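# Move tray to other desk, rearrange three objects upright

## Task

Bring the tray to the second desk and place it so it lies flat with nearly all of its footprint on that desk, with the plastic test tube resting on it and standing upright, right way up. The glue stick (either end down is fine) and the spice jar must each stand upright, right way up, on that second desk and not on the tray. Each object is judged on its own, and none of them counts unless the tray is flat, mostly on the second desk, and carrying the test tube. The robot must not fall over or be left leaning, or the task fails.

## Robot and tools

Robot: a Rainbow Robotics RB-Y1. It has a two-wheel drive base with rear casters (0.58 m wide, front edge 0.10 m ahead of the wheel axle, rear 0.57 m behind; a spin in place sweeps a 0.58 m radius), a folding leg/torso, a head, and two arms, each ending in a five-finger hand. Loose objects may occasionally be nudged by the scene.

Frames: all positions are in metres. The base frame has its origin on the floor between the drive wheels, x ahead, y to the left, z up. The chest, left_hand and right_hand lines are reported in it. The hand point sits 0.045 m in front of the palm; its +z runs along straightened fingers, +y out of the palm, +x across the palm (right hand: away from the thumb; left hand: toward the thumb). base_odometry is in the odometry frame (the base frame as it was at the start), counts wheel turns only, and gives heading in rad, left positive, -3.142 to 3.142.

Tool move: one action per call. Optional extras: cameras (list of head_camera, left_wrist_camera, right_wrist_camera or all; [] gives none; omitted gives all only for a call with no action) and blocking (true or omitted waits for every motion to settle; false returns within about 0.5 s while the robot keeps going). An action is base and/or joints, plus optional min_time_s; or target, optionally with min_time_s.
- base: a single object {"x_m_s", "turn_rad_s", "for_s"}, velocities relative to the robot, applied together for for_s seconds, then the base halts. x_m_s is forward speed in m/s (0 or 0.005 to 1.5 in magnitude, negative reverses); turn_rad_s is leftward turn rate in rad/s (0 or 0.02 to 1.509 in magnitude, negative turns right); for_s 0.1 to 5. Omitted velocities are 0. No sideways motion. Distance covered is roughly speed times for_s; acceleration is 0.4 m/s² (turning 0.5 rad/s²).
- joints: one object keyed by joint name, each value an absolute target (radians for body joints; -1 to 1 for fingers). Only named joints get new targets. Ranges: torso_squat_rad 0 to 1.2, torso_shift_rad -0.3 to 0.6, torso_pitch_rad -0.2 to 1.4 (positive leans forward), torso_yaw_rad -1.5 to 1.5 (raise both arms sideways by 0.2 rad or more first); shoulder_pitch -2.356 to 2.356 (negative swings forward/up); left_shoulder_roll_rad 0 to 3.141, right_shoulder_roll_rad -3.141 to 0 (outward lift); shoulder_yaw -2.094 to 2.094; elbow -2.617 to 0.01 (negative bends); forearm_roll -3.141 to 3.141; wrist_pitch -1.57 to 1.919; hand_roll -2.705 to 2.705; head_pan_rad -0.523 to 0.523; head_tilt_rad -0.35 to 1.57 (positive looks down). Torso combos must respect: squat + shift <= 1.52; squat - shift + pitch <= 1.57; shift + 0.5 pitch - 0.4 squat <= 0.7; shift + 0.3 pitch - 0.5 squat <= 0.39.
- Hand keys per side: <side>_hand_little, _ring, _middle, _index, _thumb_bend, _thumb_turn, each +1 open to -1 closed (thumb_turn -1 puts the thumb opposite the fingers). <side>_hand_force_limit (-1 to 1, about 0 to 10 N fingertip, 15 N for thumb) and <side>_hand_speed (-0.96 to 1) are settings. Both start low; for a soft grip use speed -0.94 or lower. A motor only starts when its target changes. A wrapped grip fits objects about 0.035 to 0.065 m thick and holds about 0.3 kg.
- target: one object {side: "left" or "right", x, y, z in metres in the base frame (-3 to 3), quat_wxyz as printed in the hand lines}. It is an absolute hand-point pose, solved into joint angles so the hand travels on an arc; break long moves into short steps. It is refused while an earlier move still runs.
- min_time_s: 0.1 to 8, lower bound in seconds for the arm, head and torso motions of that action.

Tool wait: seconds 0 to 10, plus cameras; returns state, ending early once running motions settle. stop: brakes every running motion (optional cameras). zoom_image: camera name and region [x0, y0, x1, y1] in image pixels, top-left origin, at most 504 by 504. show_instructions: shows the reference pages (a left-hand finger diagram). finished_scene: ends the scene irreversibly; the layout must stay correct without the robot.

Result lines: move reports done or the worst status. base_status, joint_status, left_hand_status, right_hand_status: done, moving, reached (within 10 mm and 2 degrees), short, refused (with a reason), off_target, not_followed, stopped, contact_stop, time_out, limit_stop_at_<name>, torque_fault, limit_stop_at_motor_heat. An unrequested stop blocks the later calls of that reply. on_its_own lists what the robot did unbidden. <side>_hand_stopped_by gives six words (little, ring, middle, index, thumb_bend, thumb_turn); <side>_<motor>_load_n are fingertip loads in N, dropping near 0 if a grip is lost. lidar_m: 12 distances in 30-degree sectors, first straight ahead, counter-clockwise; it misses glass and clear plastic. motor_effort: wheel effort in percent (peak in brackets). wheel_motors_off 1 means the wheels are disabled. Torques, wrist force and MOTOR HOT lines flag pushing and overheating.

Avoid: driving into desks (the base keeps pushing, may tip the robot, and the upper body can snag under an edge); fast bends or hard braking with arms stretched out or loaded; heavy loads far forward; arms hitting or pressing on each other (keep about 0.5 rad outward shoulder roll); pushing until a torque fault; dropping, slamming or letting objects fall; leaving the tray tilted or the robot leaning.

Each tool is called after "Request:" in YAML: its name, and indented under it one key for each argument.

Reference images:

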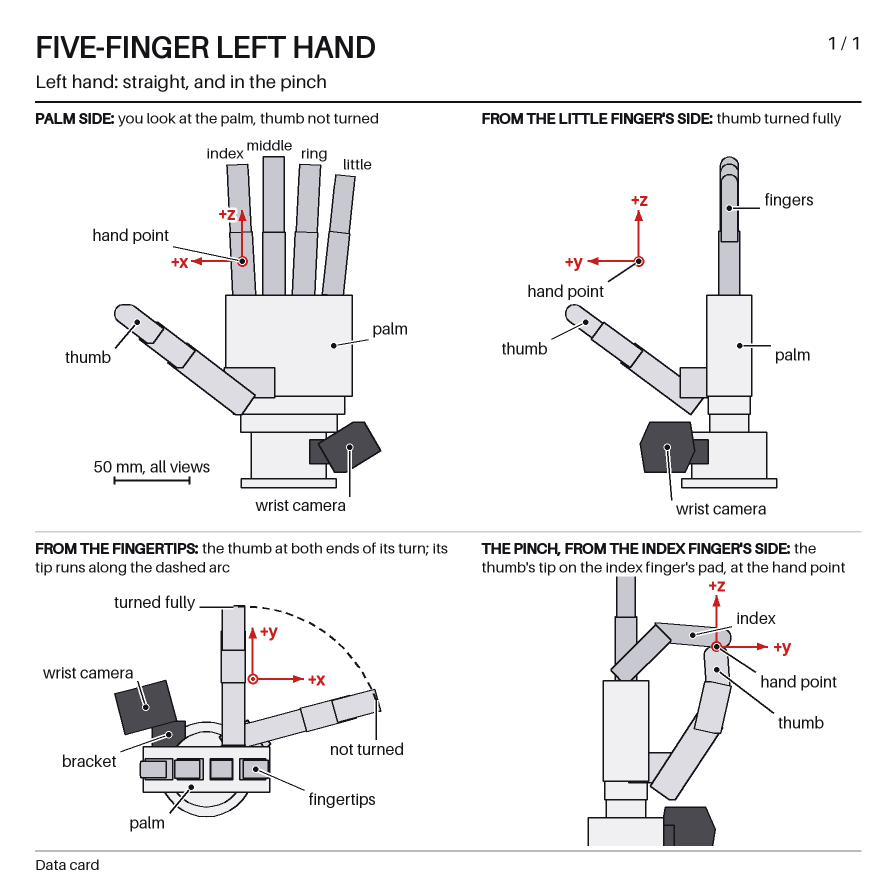

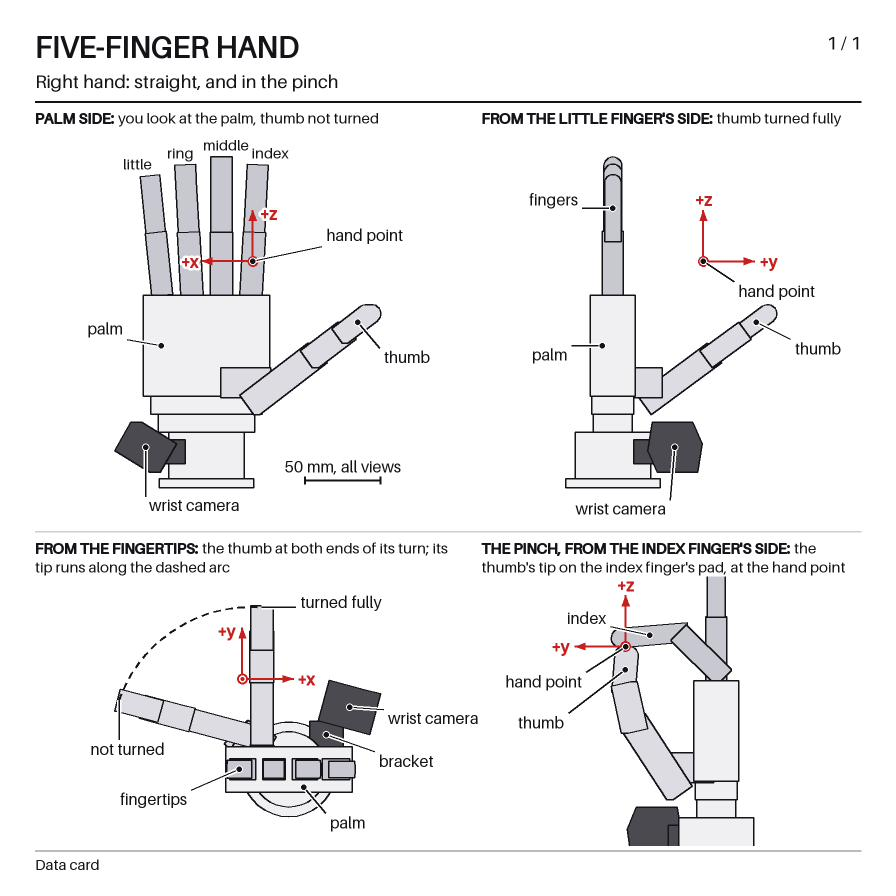

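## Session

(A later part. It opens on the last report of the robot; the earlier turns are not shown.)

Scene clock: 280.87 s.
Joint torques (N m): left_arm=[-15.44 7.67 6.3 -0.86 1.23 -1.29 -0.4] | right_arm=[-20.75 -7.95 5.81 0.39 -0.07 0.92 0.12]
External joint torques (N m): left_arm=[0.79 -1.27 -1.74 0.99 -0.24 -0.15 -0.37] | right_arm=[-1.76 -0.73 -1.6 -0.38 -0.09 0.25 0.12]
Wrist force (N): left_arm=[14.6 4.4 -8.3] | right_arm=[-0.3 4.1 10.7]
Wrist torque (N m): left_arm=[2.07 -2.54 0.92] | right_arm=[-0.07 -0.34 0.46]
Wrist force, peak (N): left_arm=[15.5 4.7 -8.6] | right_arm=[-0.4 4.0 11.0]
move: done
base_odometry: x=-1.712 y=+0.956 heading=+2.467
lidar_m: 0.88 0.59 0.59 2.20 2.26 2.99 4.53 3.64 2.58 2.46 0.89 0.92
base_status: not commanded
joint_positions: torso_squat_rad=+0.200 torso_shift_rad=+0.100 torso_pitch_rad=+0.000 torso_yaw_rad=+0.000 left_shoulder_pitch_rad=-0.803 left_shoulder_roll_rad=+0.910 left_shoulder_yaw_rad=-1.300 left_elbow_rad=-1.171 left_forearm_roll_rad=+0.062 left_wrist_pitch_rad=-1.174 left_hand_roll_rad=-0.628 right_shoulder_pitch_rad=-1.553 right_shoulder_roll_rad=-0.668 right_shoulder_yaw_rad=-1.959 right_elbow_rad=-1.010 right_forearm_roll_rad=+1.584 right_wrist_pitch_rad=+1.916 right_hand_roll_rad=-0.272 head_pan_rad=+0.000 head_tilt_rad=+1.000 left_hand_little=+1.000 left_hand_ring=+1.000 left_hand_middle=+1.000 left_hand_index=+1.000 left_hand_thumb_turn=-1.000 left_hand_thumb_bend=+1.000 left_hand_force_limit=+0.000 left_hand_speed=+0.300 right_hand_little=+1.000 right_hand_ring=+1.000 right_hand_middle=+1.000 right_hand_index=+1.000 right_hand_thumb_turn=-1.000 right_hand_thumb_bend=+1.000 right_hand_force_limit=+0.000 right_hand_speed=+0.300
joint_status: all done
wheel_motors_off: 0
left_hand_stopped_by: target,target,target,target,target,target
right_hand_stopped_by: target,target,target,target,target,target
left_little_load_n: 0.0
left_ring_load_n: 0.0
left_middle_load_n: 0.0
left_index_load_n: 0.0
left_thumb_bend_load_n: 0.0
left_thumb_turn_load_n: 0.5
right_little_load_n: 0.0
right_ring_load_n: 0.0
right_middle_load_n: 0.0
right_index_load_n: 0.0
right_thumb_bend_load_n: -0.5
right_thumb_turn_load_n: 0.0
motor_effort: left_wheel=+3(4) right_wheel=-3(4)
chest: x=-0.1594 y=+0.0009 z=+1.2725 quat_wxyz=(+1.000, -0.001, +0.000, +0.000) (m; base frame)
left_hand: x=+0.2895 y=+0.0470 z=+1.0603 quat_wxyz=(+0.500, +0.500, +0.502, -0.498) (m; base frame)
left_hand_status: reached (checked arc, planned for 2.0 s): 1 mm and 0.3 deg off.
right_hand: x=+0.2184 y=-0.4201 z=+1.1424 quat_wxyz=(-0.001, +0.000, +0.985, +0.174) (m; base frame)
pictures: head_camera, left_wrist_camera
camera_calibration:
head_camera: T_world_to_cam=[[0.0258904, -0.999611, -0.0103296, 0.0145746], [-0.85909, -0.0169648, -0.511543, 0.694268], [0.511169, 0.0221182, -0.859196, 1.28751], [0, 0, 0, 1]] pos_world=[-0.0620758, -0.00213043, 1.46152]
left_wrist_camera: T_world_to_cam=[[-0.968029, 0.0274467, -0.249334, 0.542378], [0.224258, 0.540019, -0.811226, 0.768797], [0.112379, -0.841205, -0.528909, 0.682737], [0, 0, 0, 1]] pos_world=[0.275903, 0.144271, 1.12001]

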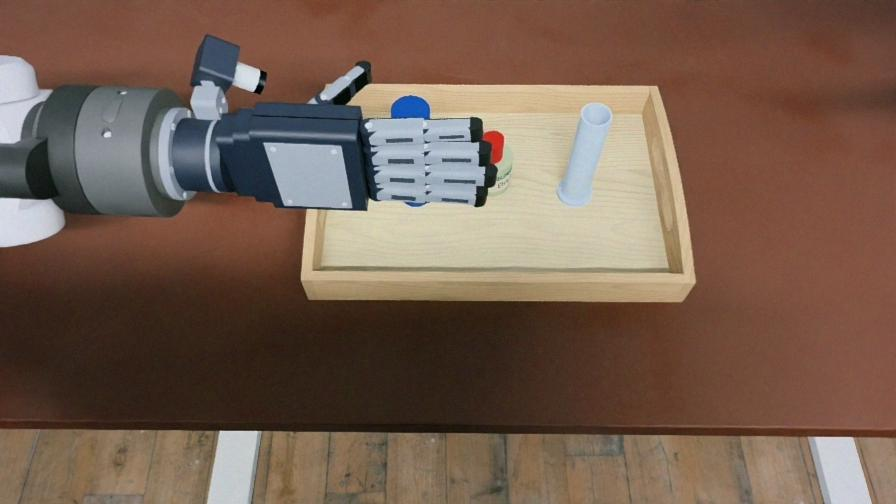

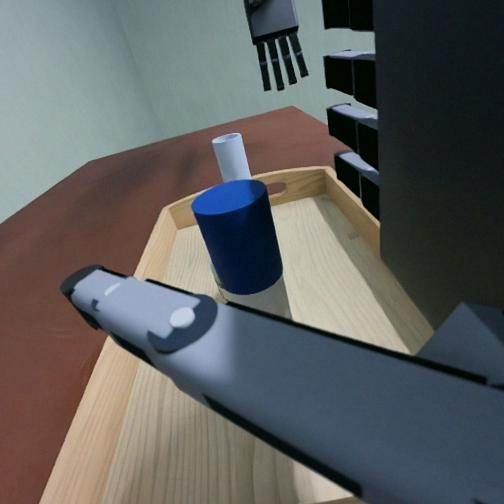

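Request:
move:
  cameras: ["head_camera","left_wrist_camera"]
  target: {"side":"left","x":0.290,"y":0.047,"z":1.032,"quat_wxyz":[0.5,0.5,0.5,-0.5]}
  min_time_s: 1.5

Scene clock: 282.90 s.
Joint torques (N m): left_arm=[-15.18 7.16 5.29 -0.85 1.25 -1.45 -0.54] | right_arm=[-20.61 -7.81 5.63 0.43 0.02 1.02 0.2]
External joint torques (N m): left_arm=[1.19 -1.48 -2 0.86 -0.22 -0.25 -0.51] | right_arm=[-1.62 -0.59 -1.78 -0.34 0 0.35 0.21]
Wrist force (N): left_arm=[14.4 4.6 -8.3] | right_arm=[-0.1 4.1 10.8]
Wrist torque (N m): left_arm=[2.16 -2.48 0.92] | right_arm=[-0.07 -0.35 0.48]
Wrist force, peak (N): left_arm=[15.2 5.1 -8.7] | right_arm=[-0.4 4.1 10.9]
move: done
base_odometry: x=-1.712 y=+0.956 heading=+2.467
lidar_m: 0.88 0.60 0.59 2.20 2.26 2.99 4.53 3.64 2.58 2.45 0.89 0.92
base_status: not commanded
joint_positions: torso_squat_rad=+0.200 torso_shift_rad=+0.100 torso_pitch_rad=+0.000 torso_yaw_rad=+0.000 left_shoulder_pitch_rad=-0.783 left_shoulder_roll_rad=+0.820 left_shoulder_yaw_rad=-1.314 left_elbow_rad=-1.016 left_forearm_roll_rad=+0.050 left_wrist_pitch_rad=-1.250 left_hand_roll_rad=-0.665 right_shoulder_pitch_rad=-1.553 right_shoulder_roll_rad=-0.668 right_shoulder_yaw_rad=-1.959 right_elbow_rad=-1.010 right_forearm_roll_rad=+1.584 right_wrist_pitch_rad=+1.916 right_hand_roll_rad=-0.272 head_pan_rad=+0.000 head_tilt_rad=+1.000 left_hand_little=+1.000 left_hand_ring=+1.000 left_hand_middle=+1.000 left_hand_index=+1.000 left_hand_thumb_turn=-1.000 left_hand_thumb_bend=+1.000 left_hand_force_limit=+0.000 left_hand_speed=+0.300 right_hand_little=+1.000 right_hand_ring=+1.000 right_hand_middle=+1.000 right_hand_index=+1.000 right_hand_thumb_turn=-1.000 right_hand_thumb_bend=+1.000 right_hand_force_limit=+0.000 right_hand_speed=+0.300
joint_status: all done
wheel_motors_off: 0
left_hand_stopped_by: target,target,target,target,target,target
right_hand_stopped_by: target,target,target,target,target,target
left_little_load_n: 0.0
left_ring_load_n: 0.0
left_middle_load_n: 0.0
left_index_load_n: 0.0
left_thumb_bend_load_n: 0.0
left_thumb_turn_load_n: 0.0
right_little_load_n: 0.0
right_ring_load_n: 0.0
right_middle_load_n: 0.0
right_index_load_n: 0.5
right_thumb_bend_load_n: 0.0
right_thumb_turn_load_n: 0.0
motor_effort: left_wheel=+3(4) right_wheel=-4(4)
chest: x=-0.1594 y=+0.0009 z=+1.2725 quat_wxyz=(+1.000, -0.001, +0.000, +0.000) (m; base frame)
left_hand: x=+0.2899 y=+0.0470 z=+1.0322 quat_wxyz=(+0.500, +0.500, +0.501, -0.499) (m; base frame)
left_hand_status: reached (checked arc, planned for 1.5 s): 0 mm and 0.1 deg off.
right_hand: x=+0.2184 y=-0.4201 z=+1.1424 quat_wxyz=(-0.001, +0.000, +0.985, +0.174) (m; base frame)
pictures: head_camera, left_wrist_camera
camera_calibration:
head_camera: T_world_to_cam=[[0.0258904, -0.999611, -0.0103296, 0.0145746], [-0.85909, -0.0169648, -0.511543, 0.694268], [0.511169, 0.0221182, -0.859196, 1.28751], [0, 0, 0, 1]] pos_world=[-0.0620758, -0.00213043, 1.46152]
left_wrist_camera: T_world_to_cam=[[-0.967894, 0.0298428, -0.249581, 0.535851], [0.22603, 0.537711, -0.812267, 0.746474], [0.109962, -0.842601, -0.527192, 0.666809], [0, 0, 0, 1]] pos_world=[0.276598, 0.144476, 1.09161]

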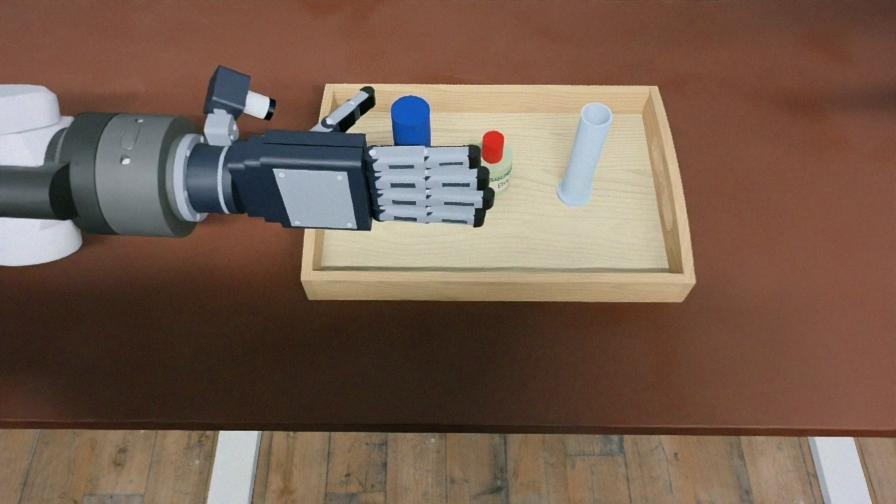

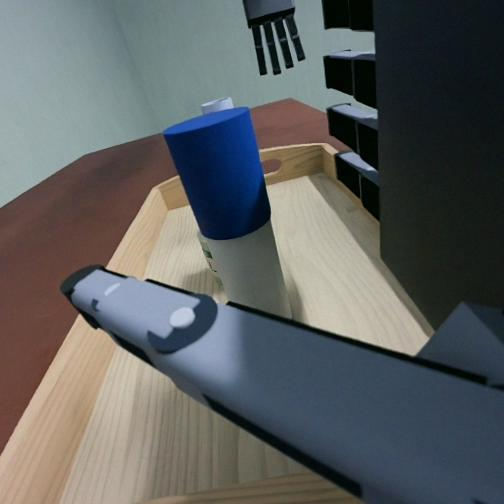

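Request:
move:
  cameras: ["head_camera","left_wrist_camera"]
  joints: {"left_hand_speed":-0.8,"left_hand_force_limit":-0.6,"left_hand_thumb_bend":0.2,"left_hand_index":0.4,"left_hand_middle":0.4}

Scene clock: 286.57 s.
Joint torques (N m): left_arm=[-15.23 7.24 5.29 -0.72 1.38 -1.2 -0.34] | right_arm=[-20.75 -7.69 5.56 0.41 0 0.98 0.24]
External joint torques (N m): left_arm=[1.14 -1.4 -2 1 -0.09 0.01 -0.3] | right_arm=[-1.75 -0.47 -1.85 -0.37 -0.02 0.32 0.24]
Wrist force (N): left_arm=[14.2 3.9 -8.2] | right_arm=[-0.5 3.8 10.8]
Wrist torque (N m): left_arm=[1.99 -2.45 0.91] | right_arm=[-0.11 -0.30 0.46]
Wrist force, peak (N): left_arm=[15.6 5.0 -8.0] | right_arm=[-0.4 3.9 11.0]
move: done
base_odometry: x=-1.712 y=+0.956 heading=+2.467
lidar_m: 0.87 0.60 0.59 2.20 2.26 2.99 4.53 3.64 2.58 2.45 0.89 0.92
base_status: not commanded
joint_positions: torso_squat_rad=+0.200 torso_shift_rad=+0.100 torso_pitch_rad=+0.000 torso_yaw_rad=+0.000 left_shoulder_pitch_rad=-0.783 left_shoulder_roll_rad=+0.820 left_shoulder_yaw_rad=-1.314 left_elbow_rad=-1.016 left_forearm_roll_rad=+0.050 left_wrist_pitch_rad=-1.250 left_hand_roll_rad=-0.665 right_shoulder_pitch_rad=-1.553 right_shoulder_roll_rad=-0.668 right_shoulder_yaw_rad=-1.959 right_elbow_rad=-1.010 right_forearm_roll_rad=+1.584 right_wrist_pitch_rad=+1.916 right_hand_roll_rad=-0.272 head_pan_rad=+0.000 head_tilt_rad=+1.000 left_hand_little=+1.000 left_hand_ring=+1.000 left_hand_middle=+0.400 left_hand_index=+0.400 left_hand_thumb_turn=-1.000 left_hand_thumb_bend=+0.200 left_hand_force_limit=-0.600 left_hand_speed=-0.800 right_hand_little=+1.000 right_hand_ring=+1.000 right_hand_middle=+1.000 right_hand_index=+1.000 right_hand_thumb_turn=-1.000 right_hand_thumb_bend=+1.000 right_hand_force_limit=+0.000 right_hand_speed=+0.300
joint_status: all done
wheel_motors_off: 0
left_hand_stopped_by: target,target,target,target,target,target
right_hand_stopped_by: target,target,target,target,target,target
left_little_load_n: 0.0
left_ring_load_n: 0.0
left_middle_load_n: 0.0
left_index_load_n: 0.0
left_thumb_bend_load_n: 0.0
left_thumb_turn_load_n: 0.0
right_little_load_n: 0.0
right_ring_load_n: 0.0
right_middle_load_n: 0.0
right_index_load_n: 0.0
right_thumb_bend_load_n: 0.0
right_thumb_turn_load_n: 0.0
motor_effort: left_wheel=+3(4) right_wheel=-3(4)
chest: x=-0.1594 y=+0.0009 z=+1.2725 quat_wxyz=(+1.000, -0.001, +0.000, +0.000) (m; base frame)
left_hand: x=+0.2899 y=+0.0470 z=+1.0322 quat_wxyz=(+0.500, +0.500, +0.501, -0.499) (m; base frame)
right_hand: x=+0.2184 y=-0.4201 z=+1.1424 quat_wxyz=(-0.001, +0.000, +0.985, +0.174) (m; base frame)
pictures: head_camera, left_wrist_camera
camera_calibration:
head_camera: T_world_to_cam=[[0.0258904, -0.999611, -0.0103296, 0.0145746], [-0.85909, -0.0169648, -0.511543, 0.694268], [0.511169, 0.0221182, -0.859196, 1.28751], [0, 0, 0, 1]] pos_world=[-0.0620758, -0.00213043, 1.46152]
left_wrist_camera: T_world_to_cam=[[-0.967894, 0.0298428, -0.249581, 0.535851], [0.22603, 0.537711, -0.812267, 0.746474], [0.109962, -0.842601, -0.527192, 0.666809], [0, 0, 0, 1]] pos_world=[0.276598, 0.144476, 1.09161]

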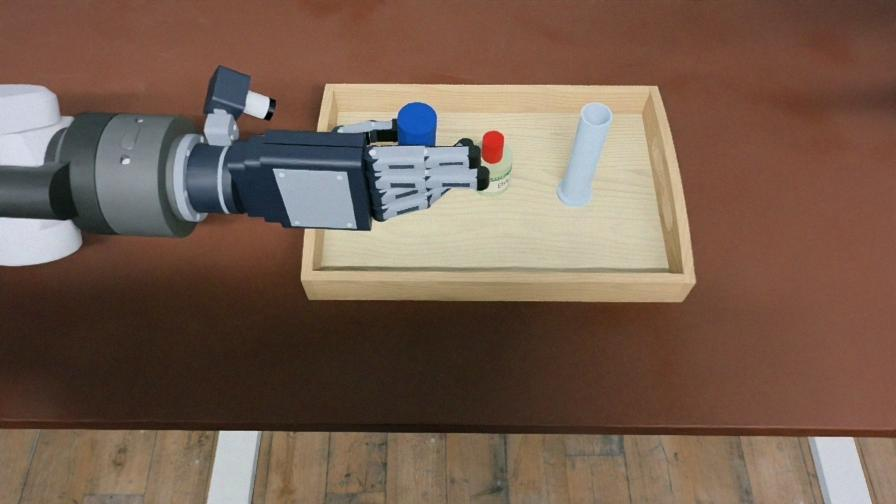

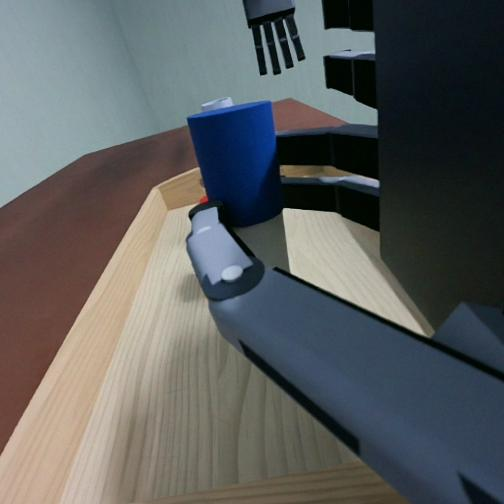

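Request:
move:
  cameras: ["head_camera","left_wrist_camera"]
  joints: {"left_hand_speed":-0.94,"left_hand_index":-0.2,"left_hand_middle":-0.2}

Scene clock: 289.30 s.
Joint torques (N m): left_arm=[-15.66 7.55 5.46 -1.04 1.35 -1.3 -0.44] | right_arm=[-20.6 -7.99 5.84 0.56 -0.02 0.86 0.16]
External joint torques (N m): left_arm=[0.71 -1.09 -1.83 0.67 -0.12 -0.1 -0.4] | right_arm=[-1.6 -0.77 -1.57 -0.22 -0.04 0.2 0.16]
Wrist force (N): left_arm=[15.1 4.6 -8.2] | right_arm=[-0.3 3.9 10.8]
Wrist torque (N m): left_arm=[2.08 -2.48 0.91] | right_arm=[-0.08 -0.33 0.46]
Wrist force, peak (N): left_arm=[15.8 4.1 -8.6] | right_arm=[-0.5 4.0 11.1]
move: off_target
base_odometry: x=-1.712 y=+0.956 heading=+2.467
lidar_m: 0.87 0.60 0.59 2.20 2.25 2.99 4.53 3.64 2.57 2.45 0.88 0.92
base_status: not commanded
joint_positions: torso_squat_rad=+0.200 torso_shift_rad=+0.100 torso_pitch_rad=+0.000 torso_yaw_rad=+0.000 left_shoulder_pitch_rad=-0.783 left_shoulder_roll_rad=+0.820 left_shoulder_yaw_rad=-1.314 left_elbow_rad=-1.016 left_forearm_roll_rad=+0.050 left_wrist_pitch_rad=-1.250 left_hand_roll_rad=-0.665 right_shoulder_pitch_rad=-1.553 right_shoulder_roll_rad=-0.668 right_shoulder_yaw_rad=-1.959 right_elbow_rad=-1.010 right_forearm_roll_rad=+1.584 right_wrist_pitch_rad=+1.916 right_hand_roll_rad=-0.272 head_pan_rad=+0.000 head_tilt_rad=+1.000 left_hand_little=+1.000 left_hand_ring=+1.000 left_hand_middle=+0.142 left_hand_index=+0.130 left_hand_thumb_turn=-1.000 left_hand_thumb_bend=+0.201 left_hand_force_limit=-0.600 left_hand_speed=-0.940 right_hand_little=+1.000 right_hand_ring=+1.000 right_hand_middle=+1.000 right_hand_index=+1.000 right_hand_thumb_turn=-1.000 right_hand_thumb_bend=+1.000 right_hand_force_limit=+0.000 right_hand_speed=+0.300
joint_status: left_hand_middle off_target (ended at +0.142, target -0.200); left_hand_index off_target (ended at +0.130, target -0.200); the others done
wheel_motors_off: 0
left_hand_stopped_by: target,target,force,force,target,target
right_hand_stopped_by: target,target,target,target,target,target
left_little_load_n: 0.0
left_ring_load_n: 0.0
left_middle_load_n: 2.5
left_index_load_n: 2.0
left_thumb_bend_load_n: 4.5
left_thumb_turn_load_n: 0.5
right_little_load_n: 0.0
right_ring_load_n: 0.0
right_middle_load_n: 0.0
right_index_load_n: 0.0
right_thumb_bend_load_n: -0.5
right_thumb_turn_load_n: 0.0
motor_effort: left_wheel=+3(4) right_wheel=-3(4)
chest: x=-0.1594 y=+0.0009 z=+1.2725 quat_wxyz=(+1.000, -0.001, +0.000, +0.000) (m; base frame)
left_hand: x=+0.2899 y=+0.0470 z=+1.0322 quat_wxyz=(+0.500, +0.500, +0.501, -0.499) (m; base frame)
right_hand: x=+0.2184 y=-0.4201 z=+1.1424 quat_wxyz=(-0.001, +0.000, +0.985, +0.174) (m; base frame)
pictures: head_camera, left_wrist_camera
camera_calibration:
head_camera: T_world_to_cam=[[0.0258904, -0.999611, -0.0103296, 0.0145746], [-0.85909, -0.0169648, -0.511543, 0.694268], [0.511169, 0.0221182, -0.859196, 1.28751], [0, 0, 0, 1]] pos_world=[-0.0620758, -0.00213043, 1.46152]
left_wrist_camera: T_world_to_cam=[[-0.967884, 0.0297593, -0.24963, 0.535913], [0.226025, 0.53773, -0.812256, 0.746461], [0.110061, -0.842592, -0.527186, 0.666774], [0, 0, 0, 1]] pos_world=[0.276598, 0.144476, 1.09161]

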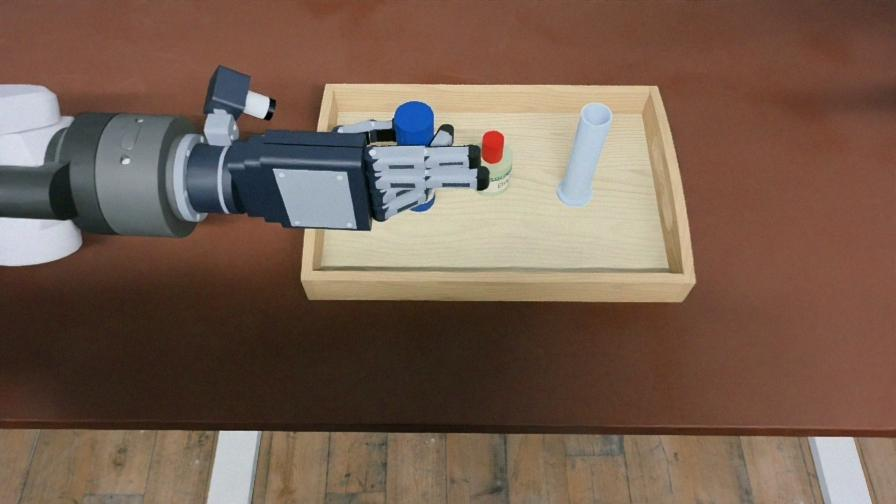

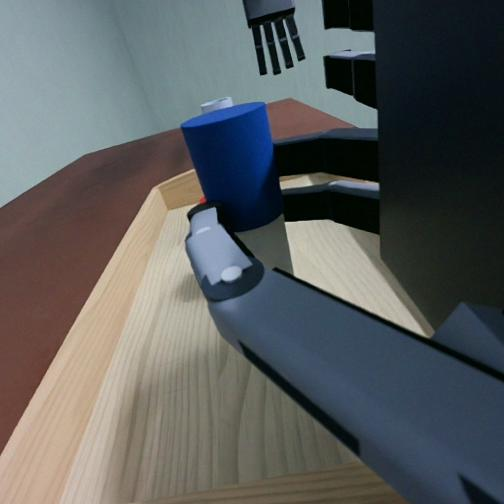

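Request:
move:
  cameras: []
  joints: {"left_hand_force_limit":-0.2,"left_hand_index":-0.3,"left_hand_middle":-0.3}

Request:
move:
  cameras: ["head_camera","left_wrist_camera"]
  target: {"side":"left","x":0.290,"y":0.047,"z":1.047,"quat_wxyz":[0.5,0.5,0.5,-0.5]}
  min_time_s: 1.5

Scene clock: 290.10 s.
Joint torques (N m): left_arm=[-15.38 7.9 5.34 -1.03 1.22 -1.21 -0.45] | right_arm=[-20.72 -7.81 5.7 0.42 -0.02 0.99 0.23]
External joint torques (N m): left_arm=[0.99 -0.74 -1.95 0.68 -0.25 -0.02 -0.41] | right_arm=[-1.73 -0.59 -1.71 -0.35 -0.04 0.33 0.23]
Wrist force (N): left_arm=[15.5 4.4 -8.4] | right_arm=[-0.4 3.9 10.5]
Wrist torque (N m): left_arm=[2.11 -2.60 0.92] | right_arm=[-0.09 -0.31 0.45]
Wrist force, peak (N): left_arm=[16.0 4.8 -8.2] | right_arm=[-0.5 4.0 10.9]
move: off_target
base_odometry: x=-1.712 y=+0.956 heading=+2.467
lidar_m: 0.87 0.60 0.59 2.20 2.26 2.98 4.53 3.63 2.58 2.46 0.88 0.92
base_status: not commanded
joint_positions: torso_squat_rad=+0.200 torso_shift_rad=+0.100 torso_pitch_rad=+0.000 torso_yaw_rad=+0.000 left_shoulder_pitch_rad=-0.783 left_shoulder_roll_rad=+0.820 left_shoulder_yaw_rad=-1.314 left_elbow_rad=-1.016 left_forearm_roll_rad=+0.050 left_wrist_pitch_rad=-1.250 left_hand_roll_rad=-0.665 right_shoulder_pitch_rad=-1.553 right_shoulder_roll_rad=-0.668 right_shoulder_yaw_rad=-1.959 right_elbow_rad=-1.010 right_forearm_roll_rad=+1.584 right_wrist_pitch_rad=+1.916 right_hand_roll_rad=-0.272 head_pan_rad=+0.000 head_tilt_rad=+1.000 left_hand_little=+1.000 left_hand_ring=+1.000 left_hand_middle=+0.132 left_hand_index=+0.120 left_hand_thumb_turn=-1.000 left_hand_thumb_bend=+0.202 left_hand_force_limit=-0.200 left_hand_speed=-0.940 right_hand_little=+1.000 right_hand_ring=+1.000 right_hand_middle=+1.000 right_hand_index=+1.000 right_hand_thumb_turn=-1.000 right_hand_thumb_bend=+1.000 right_hand_force_limit=+0.000 right_hand_speed=+0.300
joint_status: left_hand_middle off_target (ended at +0.132, target -0.300); left_hand_index off_target (ended at +0.120, target -0.300); the others done
wheel_motors_off: 0
left_hand_stopped_by: target,target,force,force,target,target
right_hand_stopped_by: target,target,target,target,target,target
left_little_load_n: 0.0
left_ring_load_n: 0.0
left_middle_load_n: 4.5
left_index_load_n: 4.0
left_thumb_bend_load_n: 9.0
left_thumb_turn_load_n: 0.5
right_little_load_n: 0.0
right_ring_load_n: 0.0
right_middle_load_n: 0.0
right_index_load_n: 0.0
right_thumb_bend_load_n: 0.0
right_thumb_turn_load_n: 0.0
motor_effort: left_wheel=+3(4) right_wheel=-3(4)
chest: x=-0.1594 y=+0.0009 z=+1.2725 quat_wxyz=(+1.000, -0.001, +0.000, +0.000) (m; base frame)
left_hand: x=+0.2899 y=+0.0470 z=+1.0322 quat_wxyz=(+0.500, +0.500, +0.501, -0.499) (m; base frame)
right_hand: x=+0.2184 y=-0.4201 z=+1.1424 quat_wxyz=(-0.001, +0.000, +0.985, +0.174) (m; base frame)
pictures: none
No camera images: "cameras" was empty.

Scene clock: 291.93 s.
Joint torques (N m): left_arm=[-17.34 9.73 8.14 -3 1.77 -0.83 0.15] | right_arm=[-20.79 -7.91 5.71 0.32 0 0.96 0.12]
External joint torques (N m): left_arm=[-0.97 0.95 0.51 -1.24 0.29 0.34 0.19] | right_arm=[-1.8 -0.69 -1.7 -0.45 -0.03 0.29 0.12]
Wrist force (N): left_arm=[15.3 4.4 -8.0] | right_arm=[-0.2 4.0 10.8]
Wrist torque (N m): left_arm=[2.10 -2.51 1.02] | right_arm=[-0.08 -0.35 0.48]
Wrist force, peak (N): left_arm=[16.0 4.3 -8.9] | right_arm=[-0.6 4.1 11.0]
move: done
base_odometry: x=-1.712 y=+0.956 heading=+2.467
lidar_m: 0.88 0.60 0.59 2.20 2.25 2.99 4.53 3.64 2.58 2.45 0.88 0.92
base_status: not commanded
joint_positions: torso_squat_rad=+0.200 torso_shift_rad=+0.100 torso_pitch_rad=+0.000 torso_yaw_rad=+0.000 left_shoulder_pitch_rad=-0.795 left_shoulder_roll_rad=+0.858 left_shoulder_yaw_rad=-1.309 left_elbow_rad=-1.079 left_forearm_roll_rad=+0.055 left_wrist_pitch_rad=-1.227 left_hand_roll_rad=-0.646 right_shoulder_pitch_rad=-1.553 right_shoulder_roll_rad=-0.668 right_shoulder_yaw_rad=-1.959 right_elbow_rad=-1.010 right_forearm_roll_rad=+1.584 right_wrist_pitch_rad=+1.916 right_hand_roll_rad=-0.272 head_pan_rad=+0.000 head_tilt_rad=+1.000 left_hand_little=+1.000 left_hand_ring=+1.000 left_hand_middle=+0.132 left_hand_index=+0.120 left_hand_thumb_turn=-1.000 left_hand_thumb_bend=+0.202 left_hand_force_limit=-0.200 left_hand_speed=-0.940 right_hand_little=+1.000 right_hand_ring=+1.000 right_hand_middle=+1.000 right_hand_index=+1.000 right_hand_thumb_turn=-1.000 right_hand_thumb_bend=+1.000 right_hand_force_limit=+0.000 right_hand_speed=+0.300
joint_status: all done
wheel_motors_off: 0
left_hand_stopped_by: target,target,force,force,target,target
right_hand_stopped_by: target,target,target,target,target,target
left_little_load_n: 0.0
left_ring_load_n: 0.0
left_middle_load_n: 4.5
left_index_load_n: 4.0
left_thumb_bend_load_n: 9.0
left_thumb_turn_load_n: 0.5
right_little_load_n: 0.0
right_ring_load_n: 0.0
right_middle_load_n: 0.0
right_index_load_n: 0.0
right_thumb_bend_load_n: 0.0
right_thumb_turn_load_n: 0.0
motor_effort: left_wheel=+3(4) right_wheel=-4(4)
chest: x=-0.1594 y=+0.0009 z=+1.2725 quat_wxyz=(+1.000, -0.001, +0.000, +0.000) (m; base frame)
left_hand: x=+0.2895 y=+0.0467 z=+1.0464 quat_wxyz=(+0.500, +0.500, +0.499, -0.501) (m; base frame)
left_hand_status: reached (checked arc, planned for 1.5 s): 1 mm and 0.2 deg off.
right_hand: x=+0.2184 y=-0.4201 z=+1.1424 quat_wxyz=(-0.001, +0.000, +0.985, +0.174) (m; base frame)
pictures: head_camera, left_wrist_camera
camera_calibration:
head_camera: T_world_to_cam=[[0.0258904, -0.999611, -0.0103296, 0.0145746], [-0.85909, -0.0169648, -0.511543, 0.694268], [0.511169, 0.0221182, -0.859196, 1.28751], [0, 0, 0, 1]] pos_world=[-0.0620758, -0.00213043, 1.46152]
left_wrist_camera: T_world_to_cam=[[-0.967793, 0.0340057, -0.249438, 0.538723], [0.228597, 0.533732, -0.81417, 0.759742], [0.105447, -0.844969, -0.524316, 0.672456], [0, 0, 0, 1]] pos_world=[0.27679, 0.144386, 1.10552]

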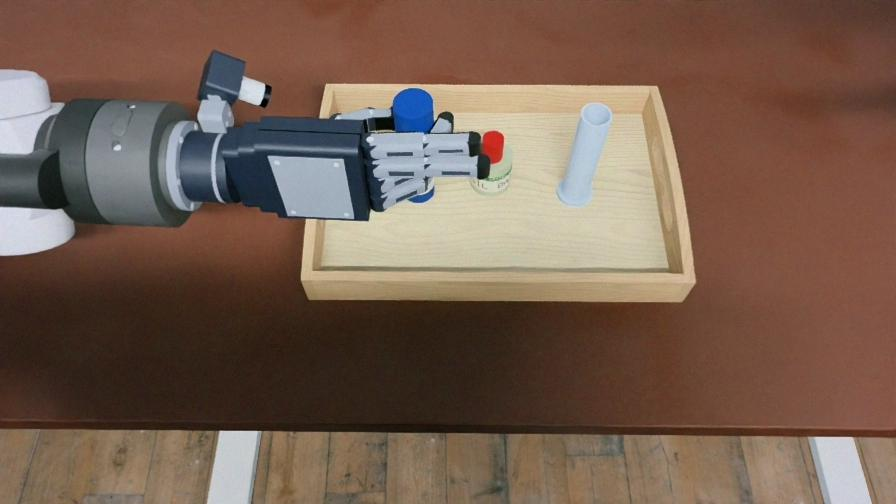

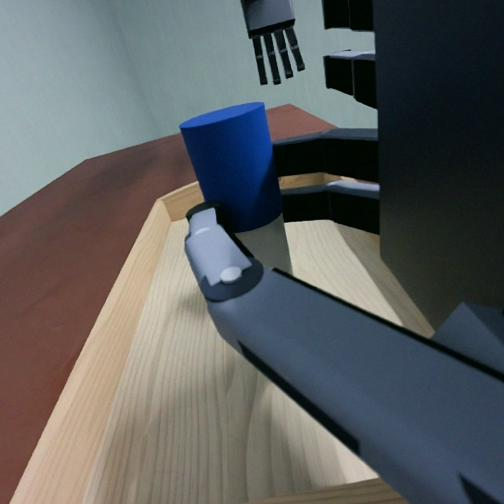

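Request:
move:
  cameras: ["head_camera"]
  target: {"side":"left","x":0.290,"y":0.047,"z":1.125,"quat_wxyz":[0.5,0.5,0.5,-0.5]}
  min_time_s: 2.5

Request:
move:
  cameras: ["head_camera"]
  target: {"side":"left","x":0.290,"y":0.15,"z":1.125,"quat_wxyz":[0.5,0.5,0.5,-0.5]}
  min_time_s: 2.5

Request:
move:
  cameras: ["head_camera"]
  target: {"side":"left","x":0.290,"y":0.25,"z":1.12,"quat_wxyz":[0.5,0.5,0.5,-0.5]}
  min_time_s: 2.5

Scene clock: 295.27 s.
Joint torques (N m): left_arm=[-16.98 10.65 9.39 -3.05 1.72 -0.94 -0.01] | right_arm=[-20.74 -7.84 5.73 0.36 -0.03 0.96 0.2]
External joint torques (N m): left_arm=[-0.79 1.37 0.31 -1.39 0.19 0.03 0.02] | right_arm=[-1.75 -0.62 -1.68 -0.41 -0.06 0.29 0.2]
Wrist force (N): left_arm=[15.0 4.2 -8.4] | right_arm=[-0.4 4.1 10.8]
Wrist torque (N m): left_arm=[2.05 -2.47 1.04] | right_arm=[-0.07 -0.31 0.46]
Wrist force, peak (N): left_arm=[15.8 4.1 -9.0] | right_arm=[-0.5 4.1 11.1]
move: done
base_odometry: x=-1.712 y=+0.956 heading=+2.467
lidar_m: 0.88 0.59 0.60 2.20 2.26 2.99 4.53 3.64 2.58 2.46 0.89 0.92
base_status: not commanded
joint_positions: torso_squat_rad=+0.200 torso_shift_rad=+0.100 torso_pitch_rad=+0.000 torso_yaw_rad=+0.000 left_shoulder_pitch_rad=-0.870 left_shoulder_roll_rad=+1.050 left_shoulder_yaw_rad=-1.267 left_elbow_rad=-1.371 left_forearm_roll_rad=+0.086 left_wrist_pitch_rad=-1.104 left_hand_roll_rad=-0.528 right_shoulder_pitch_rad=-1.553 right_shoulder_roll_rad=-0.668 right_shoulder_yaw_rad=-1.959 right_elbow_rad=-1.010 right_forearm_roll_rad=+1.584 right_wrist_pitch_rad=+1.916 right_hand_roll_rad=-0.272 head_pan_rad=+0.000 head_tilt_rad=+1.000 left_hand_little=+1.000 left_hand_ring=+1.000 left_hand_middle=+0.132 left_hand_index=+0.120 left_hand_thumb_turn=-1.000 left_hand_thumb_bend=+0.202 left_hand_force_limit=-0.200 left_hand_speed=-0.940 right_hand_little=+1.000 right_hand_ring=+1.000 right_hand_middle=+1.000 right_hand_index=+1.000 right_hand_thumb_turn=-1.000 right_hand_thumb_bend=+1.000 right_hand_force_limit=+0.000 right_hand_speed=+0.300
joint_status: all done
wheel_motors_off: 0
left_hand_stopped_by: target,target,force,force,target,target
right_hand_stopped_by: target,target,target,target,target,target
left_little_load_n: 0.0
left_ring_load_n: 0.0
left_middle_load_n: 4.5
left_index_load_n: 4.5
left_thumb_bend_load_n: 8.5
left_thumb_turn_load_n: 0.5
right_little_load_n: 0.0
right_ring_load_n: 0.0
right_middle_load_n: 0.0
right_index_load_n: 0.0
right_thumb_bend_load_n: 0.0
right_thumb_turn_load_n: 0.0
motor_effort: left_wheel=+3(4) right_wheel=-4(4)
chest: x=-0.1594 y=+0.0009 z=+1.2725 quat_wxyz=(+1.000, -0.001, +0.000, +0.000) (m; base frame)
left_hand: x=+0.2890 y=+0.0467 z=+1.1244 quat_wxyz=(+0.499, +0.501, +0.495, -0.505) (m; base frame)
left_hand_status: reached (checked arc, planned for 2.5 s): 1 mm and 0.8 deg off.
right_hand: x=+0.2184 y=-0.4201 z=+1.1424 quat_wxyz=(-0.001, +0.000, +0.985, +0.174) (m; base frame)
pictures: head_camera
camera_calibration:
head_camera: T_world_to_cam=[[0.0258904, -0.999611, -0.0103296, 0.0145746], [-0.85909, -0.0169648, -0.511543, 0.694268], [0.511169, 0.0221182, -0.859196, 1.28751], [0, 0, 0, 1]] pos_world=[-0.0620758, -0.00213043, 1.46152]

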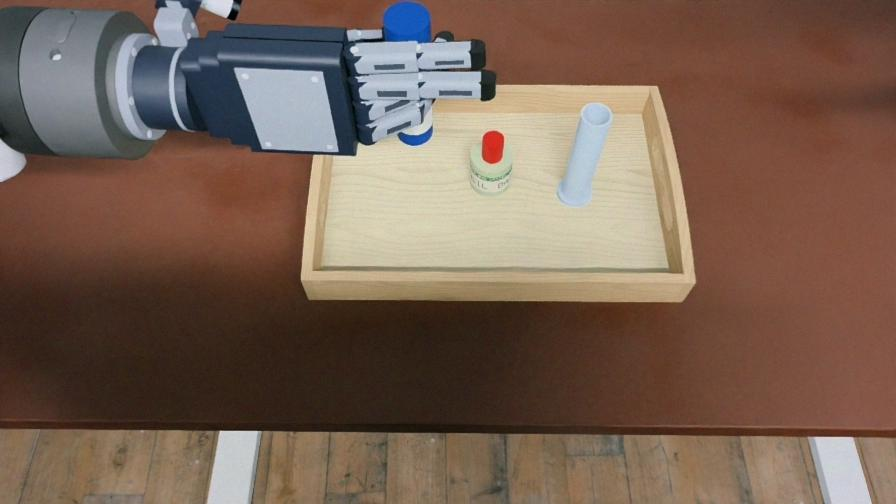

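Scene clock: 298.10 s.
Joint torques (N m): left_arm=[-14.98 12.5 9.03 0.55 1.9 -1.17 0.13] | right_arm=[-20.65 -7.83 5.66 0.48 -0.07 0.87 0.14]
External joint torques (N m): left_arm=[0.6 0.79 0.9 0.89 0.23 -0.19 0.16] | right_arm=[-1.66 -0.6 -1.75 -0.29 -0.09 0.21 0.14]
Wrist force (N): left_arm=[15.7 4.7 -7.9] | right_arm=[-0.4 4.0 10.8]
Wrist torque (N m): left_arm=[2.14 -2.57 1.03] | right_arm=[-0.07 -0.32 0.46]
Wrist force, peak (N): left_arm=[16.0 4.4 -8.4] | right_arm=[-0.4 4.1 11.0]
move: done
base_odometry: x=-1.712 y=+0.956 heading=+2.467
lidar_m: 0.87 0.60 0.59 2.20 2.25 2.99 4.54 3.65 2.58 2.45 0.89 0.92
base_status: not commanded
joint_positions: torso_squat_rad=+0.200 torso_shift_rad=+0.100 torso_pitch_rad=+0.000 torso_yaw_rad=+0.000 left_shoulder_pitch_rad=-0.827 left_shoulder_roll_rad=+1.144 left_shoulder_yaw_rad=-1.264 left_elbow_rad=-1.140 left_forearm_roll_rad=+0.091 left_wrist_pitch_rad=-1.420 left_hand_roll_rad=-0.524 right_shoulder_pitch_rad=-1.553 right_shoulder_roll_rad=-0.668 right_shoulder_yaw_rad=-1.959 right_elbow_rad=-1.010 right_forearm_roll_rad=+1.584 right_wrist_pitch_rad=+1.916 right_hand_roll_rad=-0.272 head_pan_rad=+0.000 head_tilt_rad=+1.000 left_hand_little=+1.000 left_hand_ring=+1.000 left_hand_middle=+0.132 left_hand_index=+0.120 left_hand_thumb_turn=-1.000 left_hand_thumb_bend=+0.202 left_hand_force_limit=-0.200 left_hand_speed=-0.940 right_hand_little=+1.000 right_hand_ring=+1.000 right_hand_middle=+1.000 right_hand_index=+1.000 right_hand_thumb_turn=-1.000 right_hand_thumb_bend=+1.000 right_hand_force_limit=+0.000 right_hand_speed=+0.300
joint_status: all done
wheel_motors_off: 0
left_hand_stopped_by: target,target,force,force,target,target
right_hand_stopped_by: target,target,target,target,target,target
left_little_load_n: 0.0
left_ring_load_n: 0.0
left_middle_load_n: 4.5
left_index_load_n: 4.0
left_thumb_bend_load_n: 8.5
left_thumb_turn_load_n: 1.0
right_little_load_n: 0.0
right_ring_load_n: 0.0
right_middle_load_n: 0.0
right_index_load_n: 0.0
right_thumb_bend_load_n: 0.0
right_thumb_turn_load_n: 0.0
motor_effort: left_wheel=+2(4) right_wheel=-4(4)
chest: x=-0.1594 y=+0.0009 z=+1.2725 quat_wxyz=(+1.000, -0.001, +0.000, +0.000) (m; base frame)
left_hand: x=+0.2897 y=+0.1497 z=+1.1248 quat_wxyz=(+0.500, +0.500, +0.501, -0.500) (m; base frame)
left_hand_status: reached (checked arc, planned for 2.5 s): 0 mm and 0.1 deg off.
right_hand: x=+0.2184 y=-0.4201 z=+1.1424 quat_wxyz=(-0.001, +0.000, +0.985, +0.174) (m; base frame)
pictures: head_camera
camera_calibration:
head_camera: T_world_to_cam=[[0.0258904, -0.999611, -0.0103296, 0.0145746], [-0.85909, -0.0169648, -0.511543, 0.694268], [0.511169, 0.0221182, -0.859196, 1.28751], [0, 0, 0, 1]] pos_world=[-0.0620758, -0.00213043, 1.46152]

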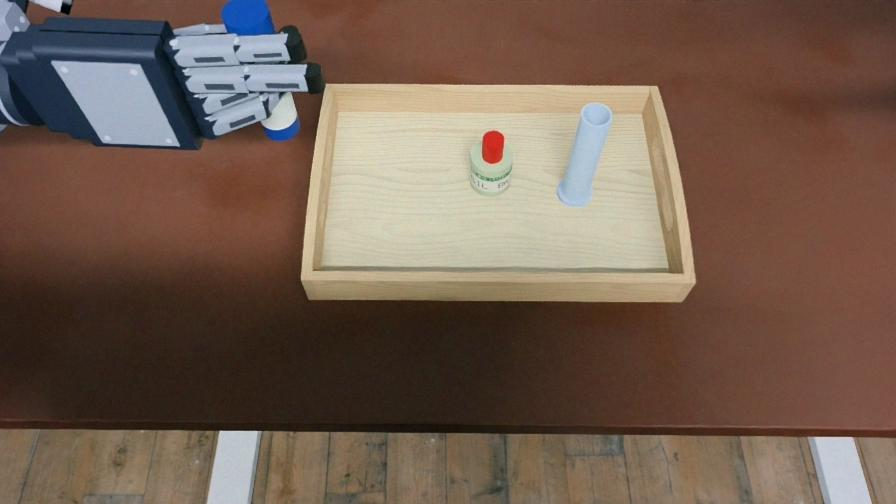

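Scene clock: 300.93 s.
Joint torques (N m): left_arm=[-13.09 15.59 8.54 1.22 1.71 -1.17 0.15] | right_arm=[-20.51 -7.78 5.61 0.41 0.03 0.97 0.21]
External joint torques (N m): left_arm=[0.95 1.16 1.03 1.12 -0.01 -0.28 0.19] | right_arm=[-1.52 -0.55 -1.8 -0.37 0.01 0.3 0.22]
Wrist force (N): left_arm=[15.4 4.3 -8.1] | right_arm=[-0.3 4.0 10.7]
Wrist torque (N m): left_arm=[2.06 -2.57 1.03] | right_arm=[-0.10 -0.34 0.47]
Wrist force, peak (N): left_arm=[15.8 5.0 -8.2] | right_arm=[-0.3 4.0 11.0]
move: short
base_odometry: x=-1.712 y=+0.956 heading=+2.467
lidar_m: 0.88 0.60 0.59 2.20 2.26 2.99 4.53 3.64 2.57 2.46 0.88 0.92
base_status: not commanded
joint_positions: torso_squat_rad=+0.200 torso_shift_rad=+0.100 torso_pitch_rad=+0.000 torso_yaw_rad=+0.000 left_shoulder_pitch_rad=-0.680 left_shoulder_roll_rad=+1.220 left_shoulder_yaw_rad=-1.082 left_elbow_rad=-0.971 left_forearm_roll_rad=+0.000 left_wrist_pitch_rad=-1.570 left_hand_roll_rad=-0.478 right_shoulder_pitch_rad=-1.553 right_shoulder_roll_rad=-0.668 right_shoulder_yaw_rad=-1.959 right_elbow_rad=-1.010 right_forearm_roll_rad=+1.584 right_wrist_pitch_rad=+1.916 right_hand_roll_rad=-0.272 head_pan_rad=+0.000 head_tilt_rad=+1.000 left_hand_little=+1.000 left_hand_ring=+1.000 left_hand_middle=+0.132 left_hand_index=+0.120 left_hand_thumb_turn=-1.000 left_hand_thumb_bend=+0.202 left_hand_force_limit=-0.200 left_hand_speed=-0.940 right_hand_little=+1.000 right_hand_ring=+1.000 right_hand_middle=+1.000 right_hand_index=+1.000 right_hand_thumb_turn=-1.000 right_hand_thumb_bend=+1.000 right_hand_force_limit=+0.000 right_hand_speed=+0.300
joint_status: all done
wheel_motors_off: 0
left_hand_stopped_by: target,target,force,force,target,target
right_hand_stopped_by: target,target,target,target,target,target
left_little_load_n: 0.0
left_ring_load_n: 0.0
left_middle_load_n: 5.0
left_index_load_n: 4.0
left_thumb_bend_load_n: 8.5
left_thumb_turn_load_n: 0.5
right_little_load_n: 0.0
right_ring_load_n: 0.0
right_middle_load_n: 0.0
right_index_load_n: 0.0
right_thumb_bend_load_n: 0.0
right_thumb_turn_load_n: 0.0
motor_effort: left_wheel=+2(4) right_wheel=-3(4)
chest: x=-0.1594 y=+0.0009 z=+1.2725 quat_wxyz=(+1.000, -0.001, +0.000, +0.000) (m; base frame)
left_hand: x=+0.2897 y=+0.2493 z=+1.1199 quat_wxyz=(+0.512, +0.485, +0.542, -0.456) (m; base frame)
left_hand_status: short (checked arc, as near as the solve gets, planned for 2.5 s): 1 mm and 7.3 deg off. The place is met; only the turn is off.
right_hand: x=+0.2184 y=-0.4201 z=+1.1424 quat_wxyz=(-0.001, +0.000, +0.985, +0.174) (m; base frame)
pictures: head_camera
camera_calibration:
head_camera: T_world_to_cam=[[0.0258904, -0.999611, -0.0103296, 0.0145746], [-0.85909, -0.0169648, -0.511543, 0.694268], [0.511169, 0.0221182, -0.859196, 1.28751], [0, 0, 0, 1]] pos_world=[-0.0620758, -0.00213043, 1.46152]

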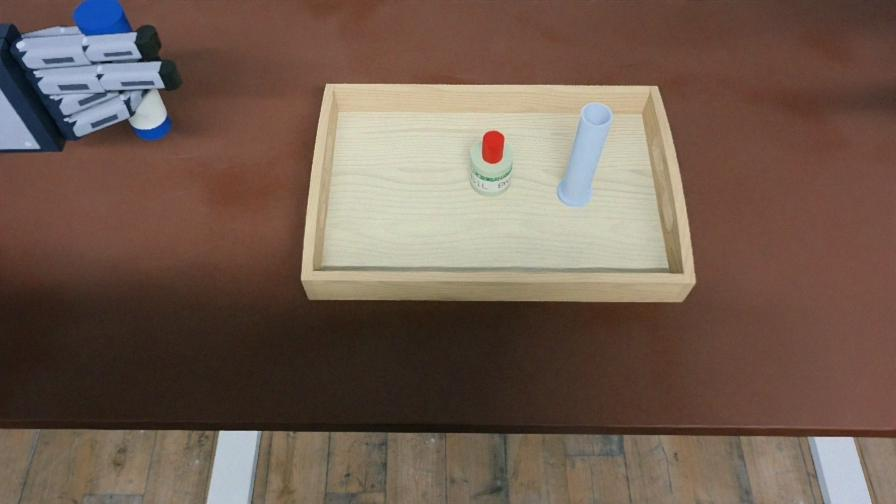

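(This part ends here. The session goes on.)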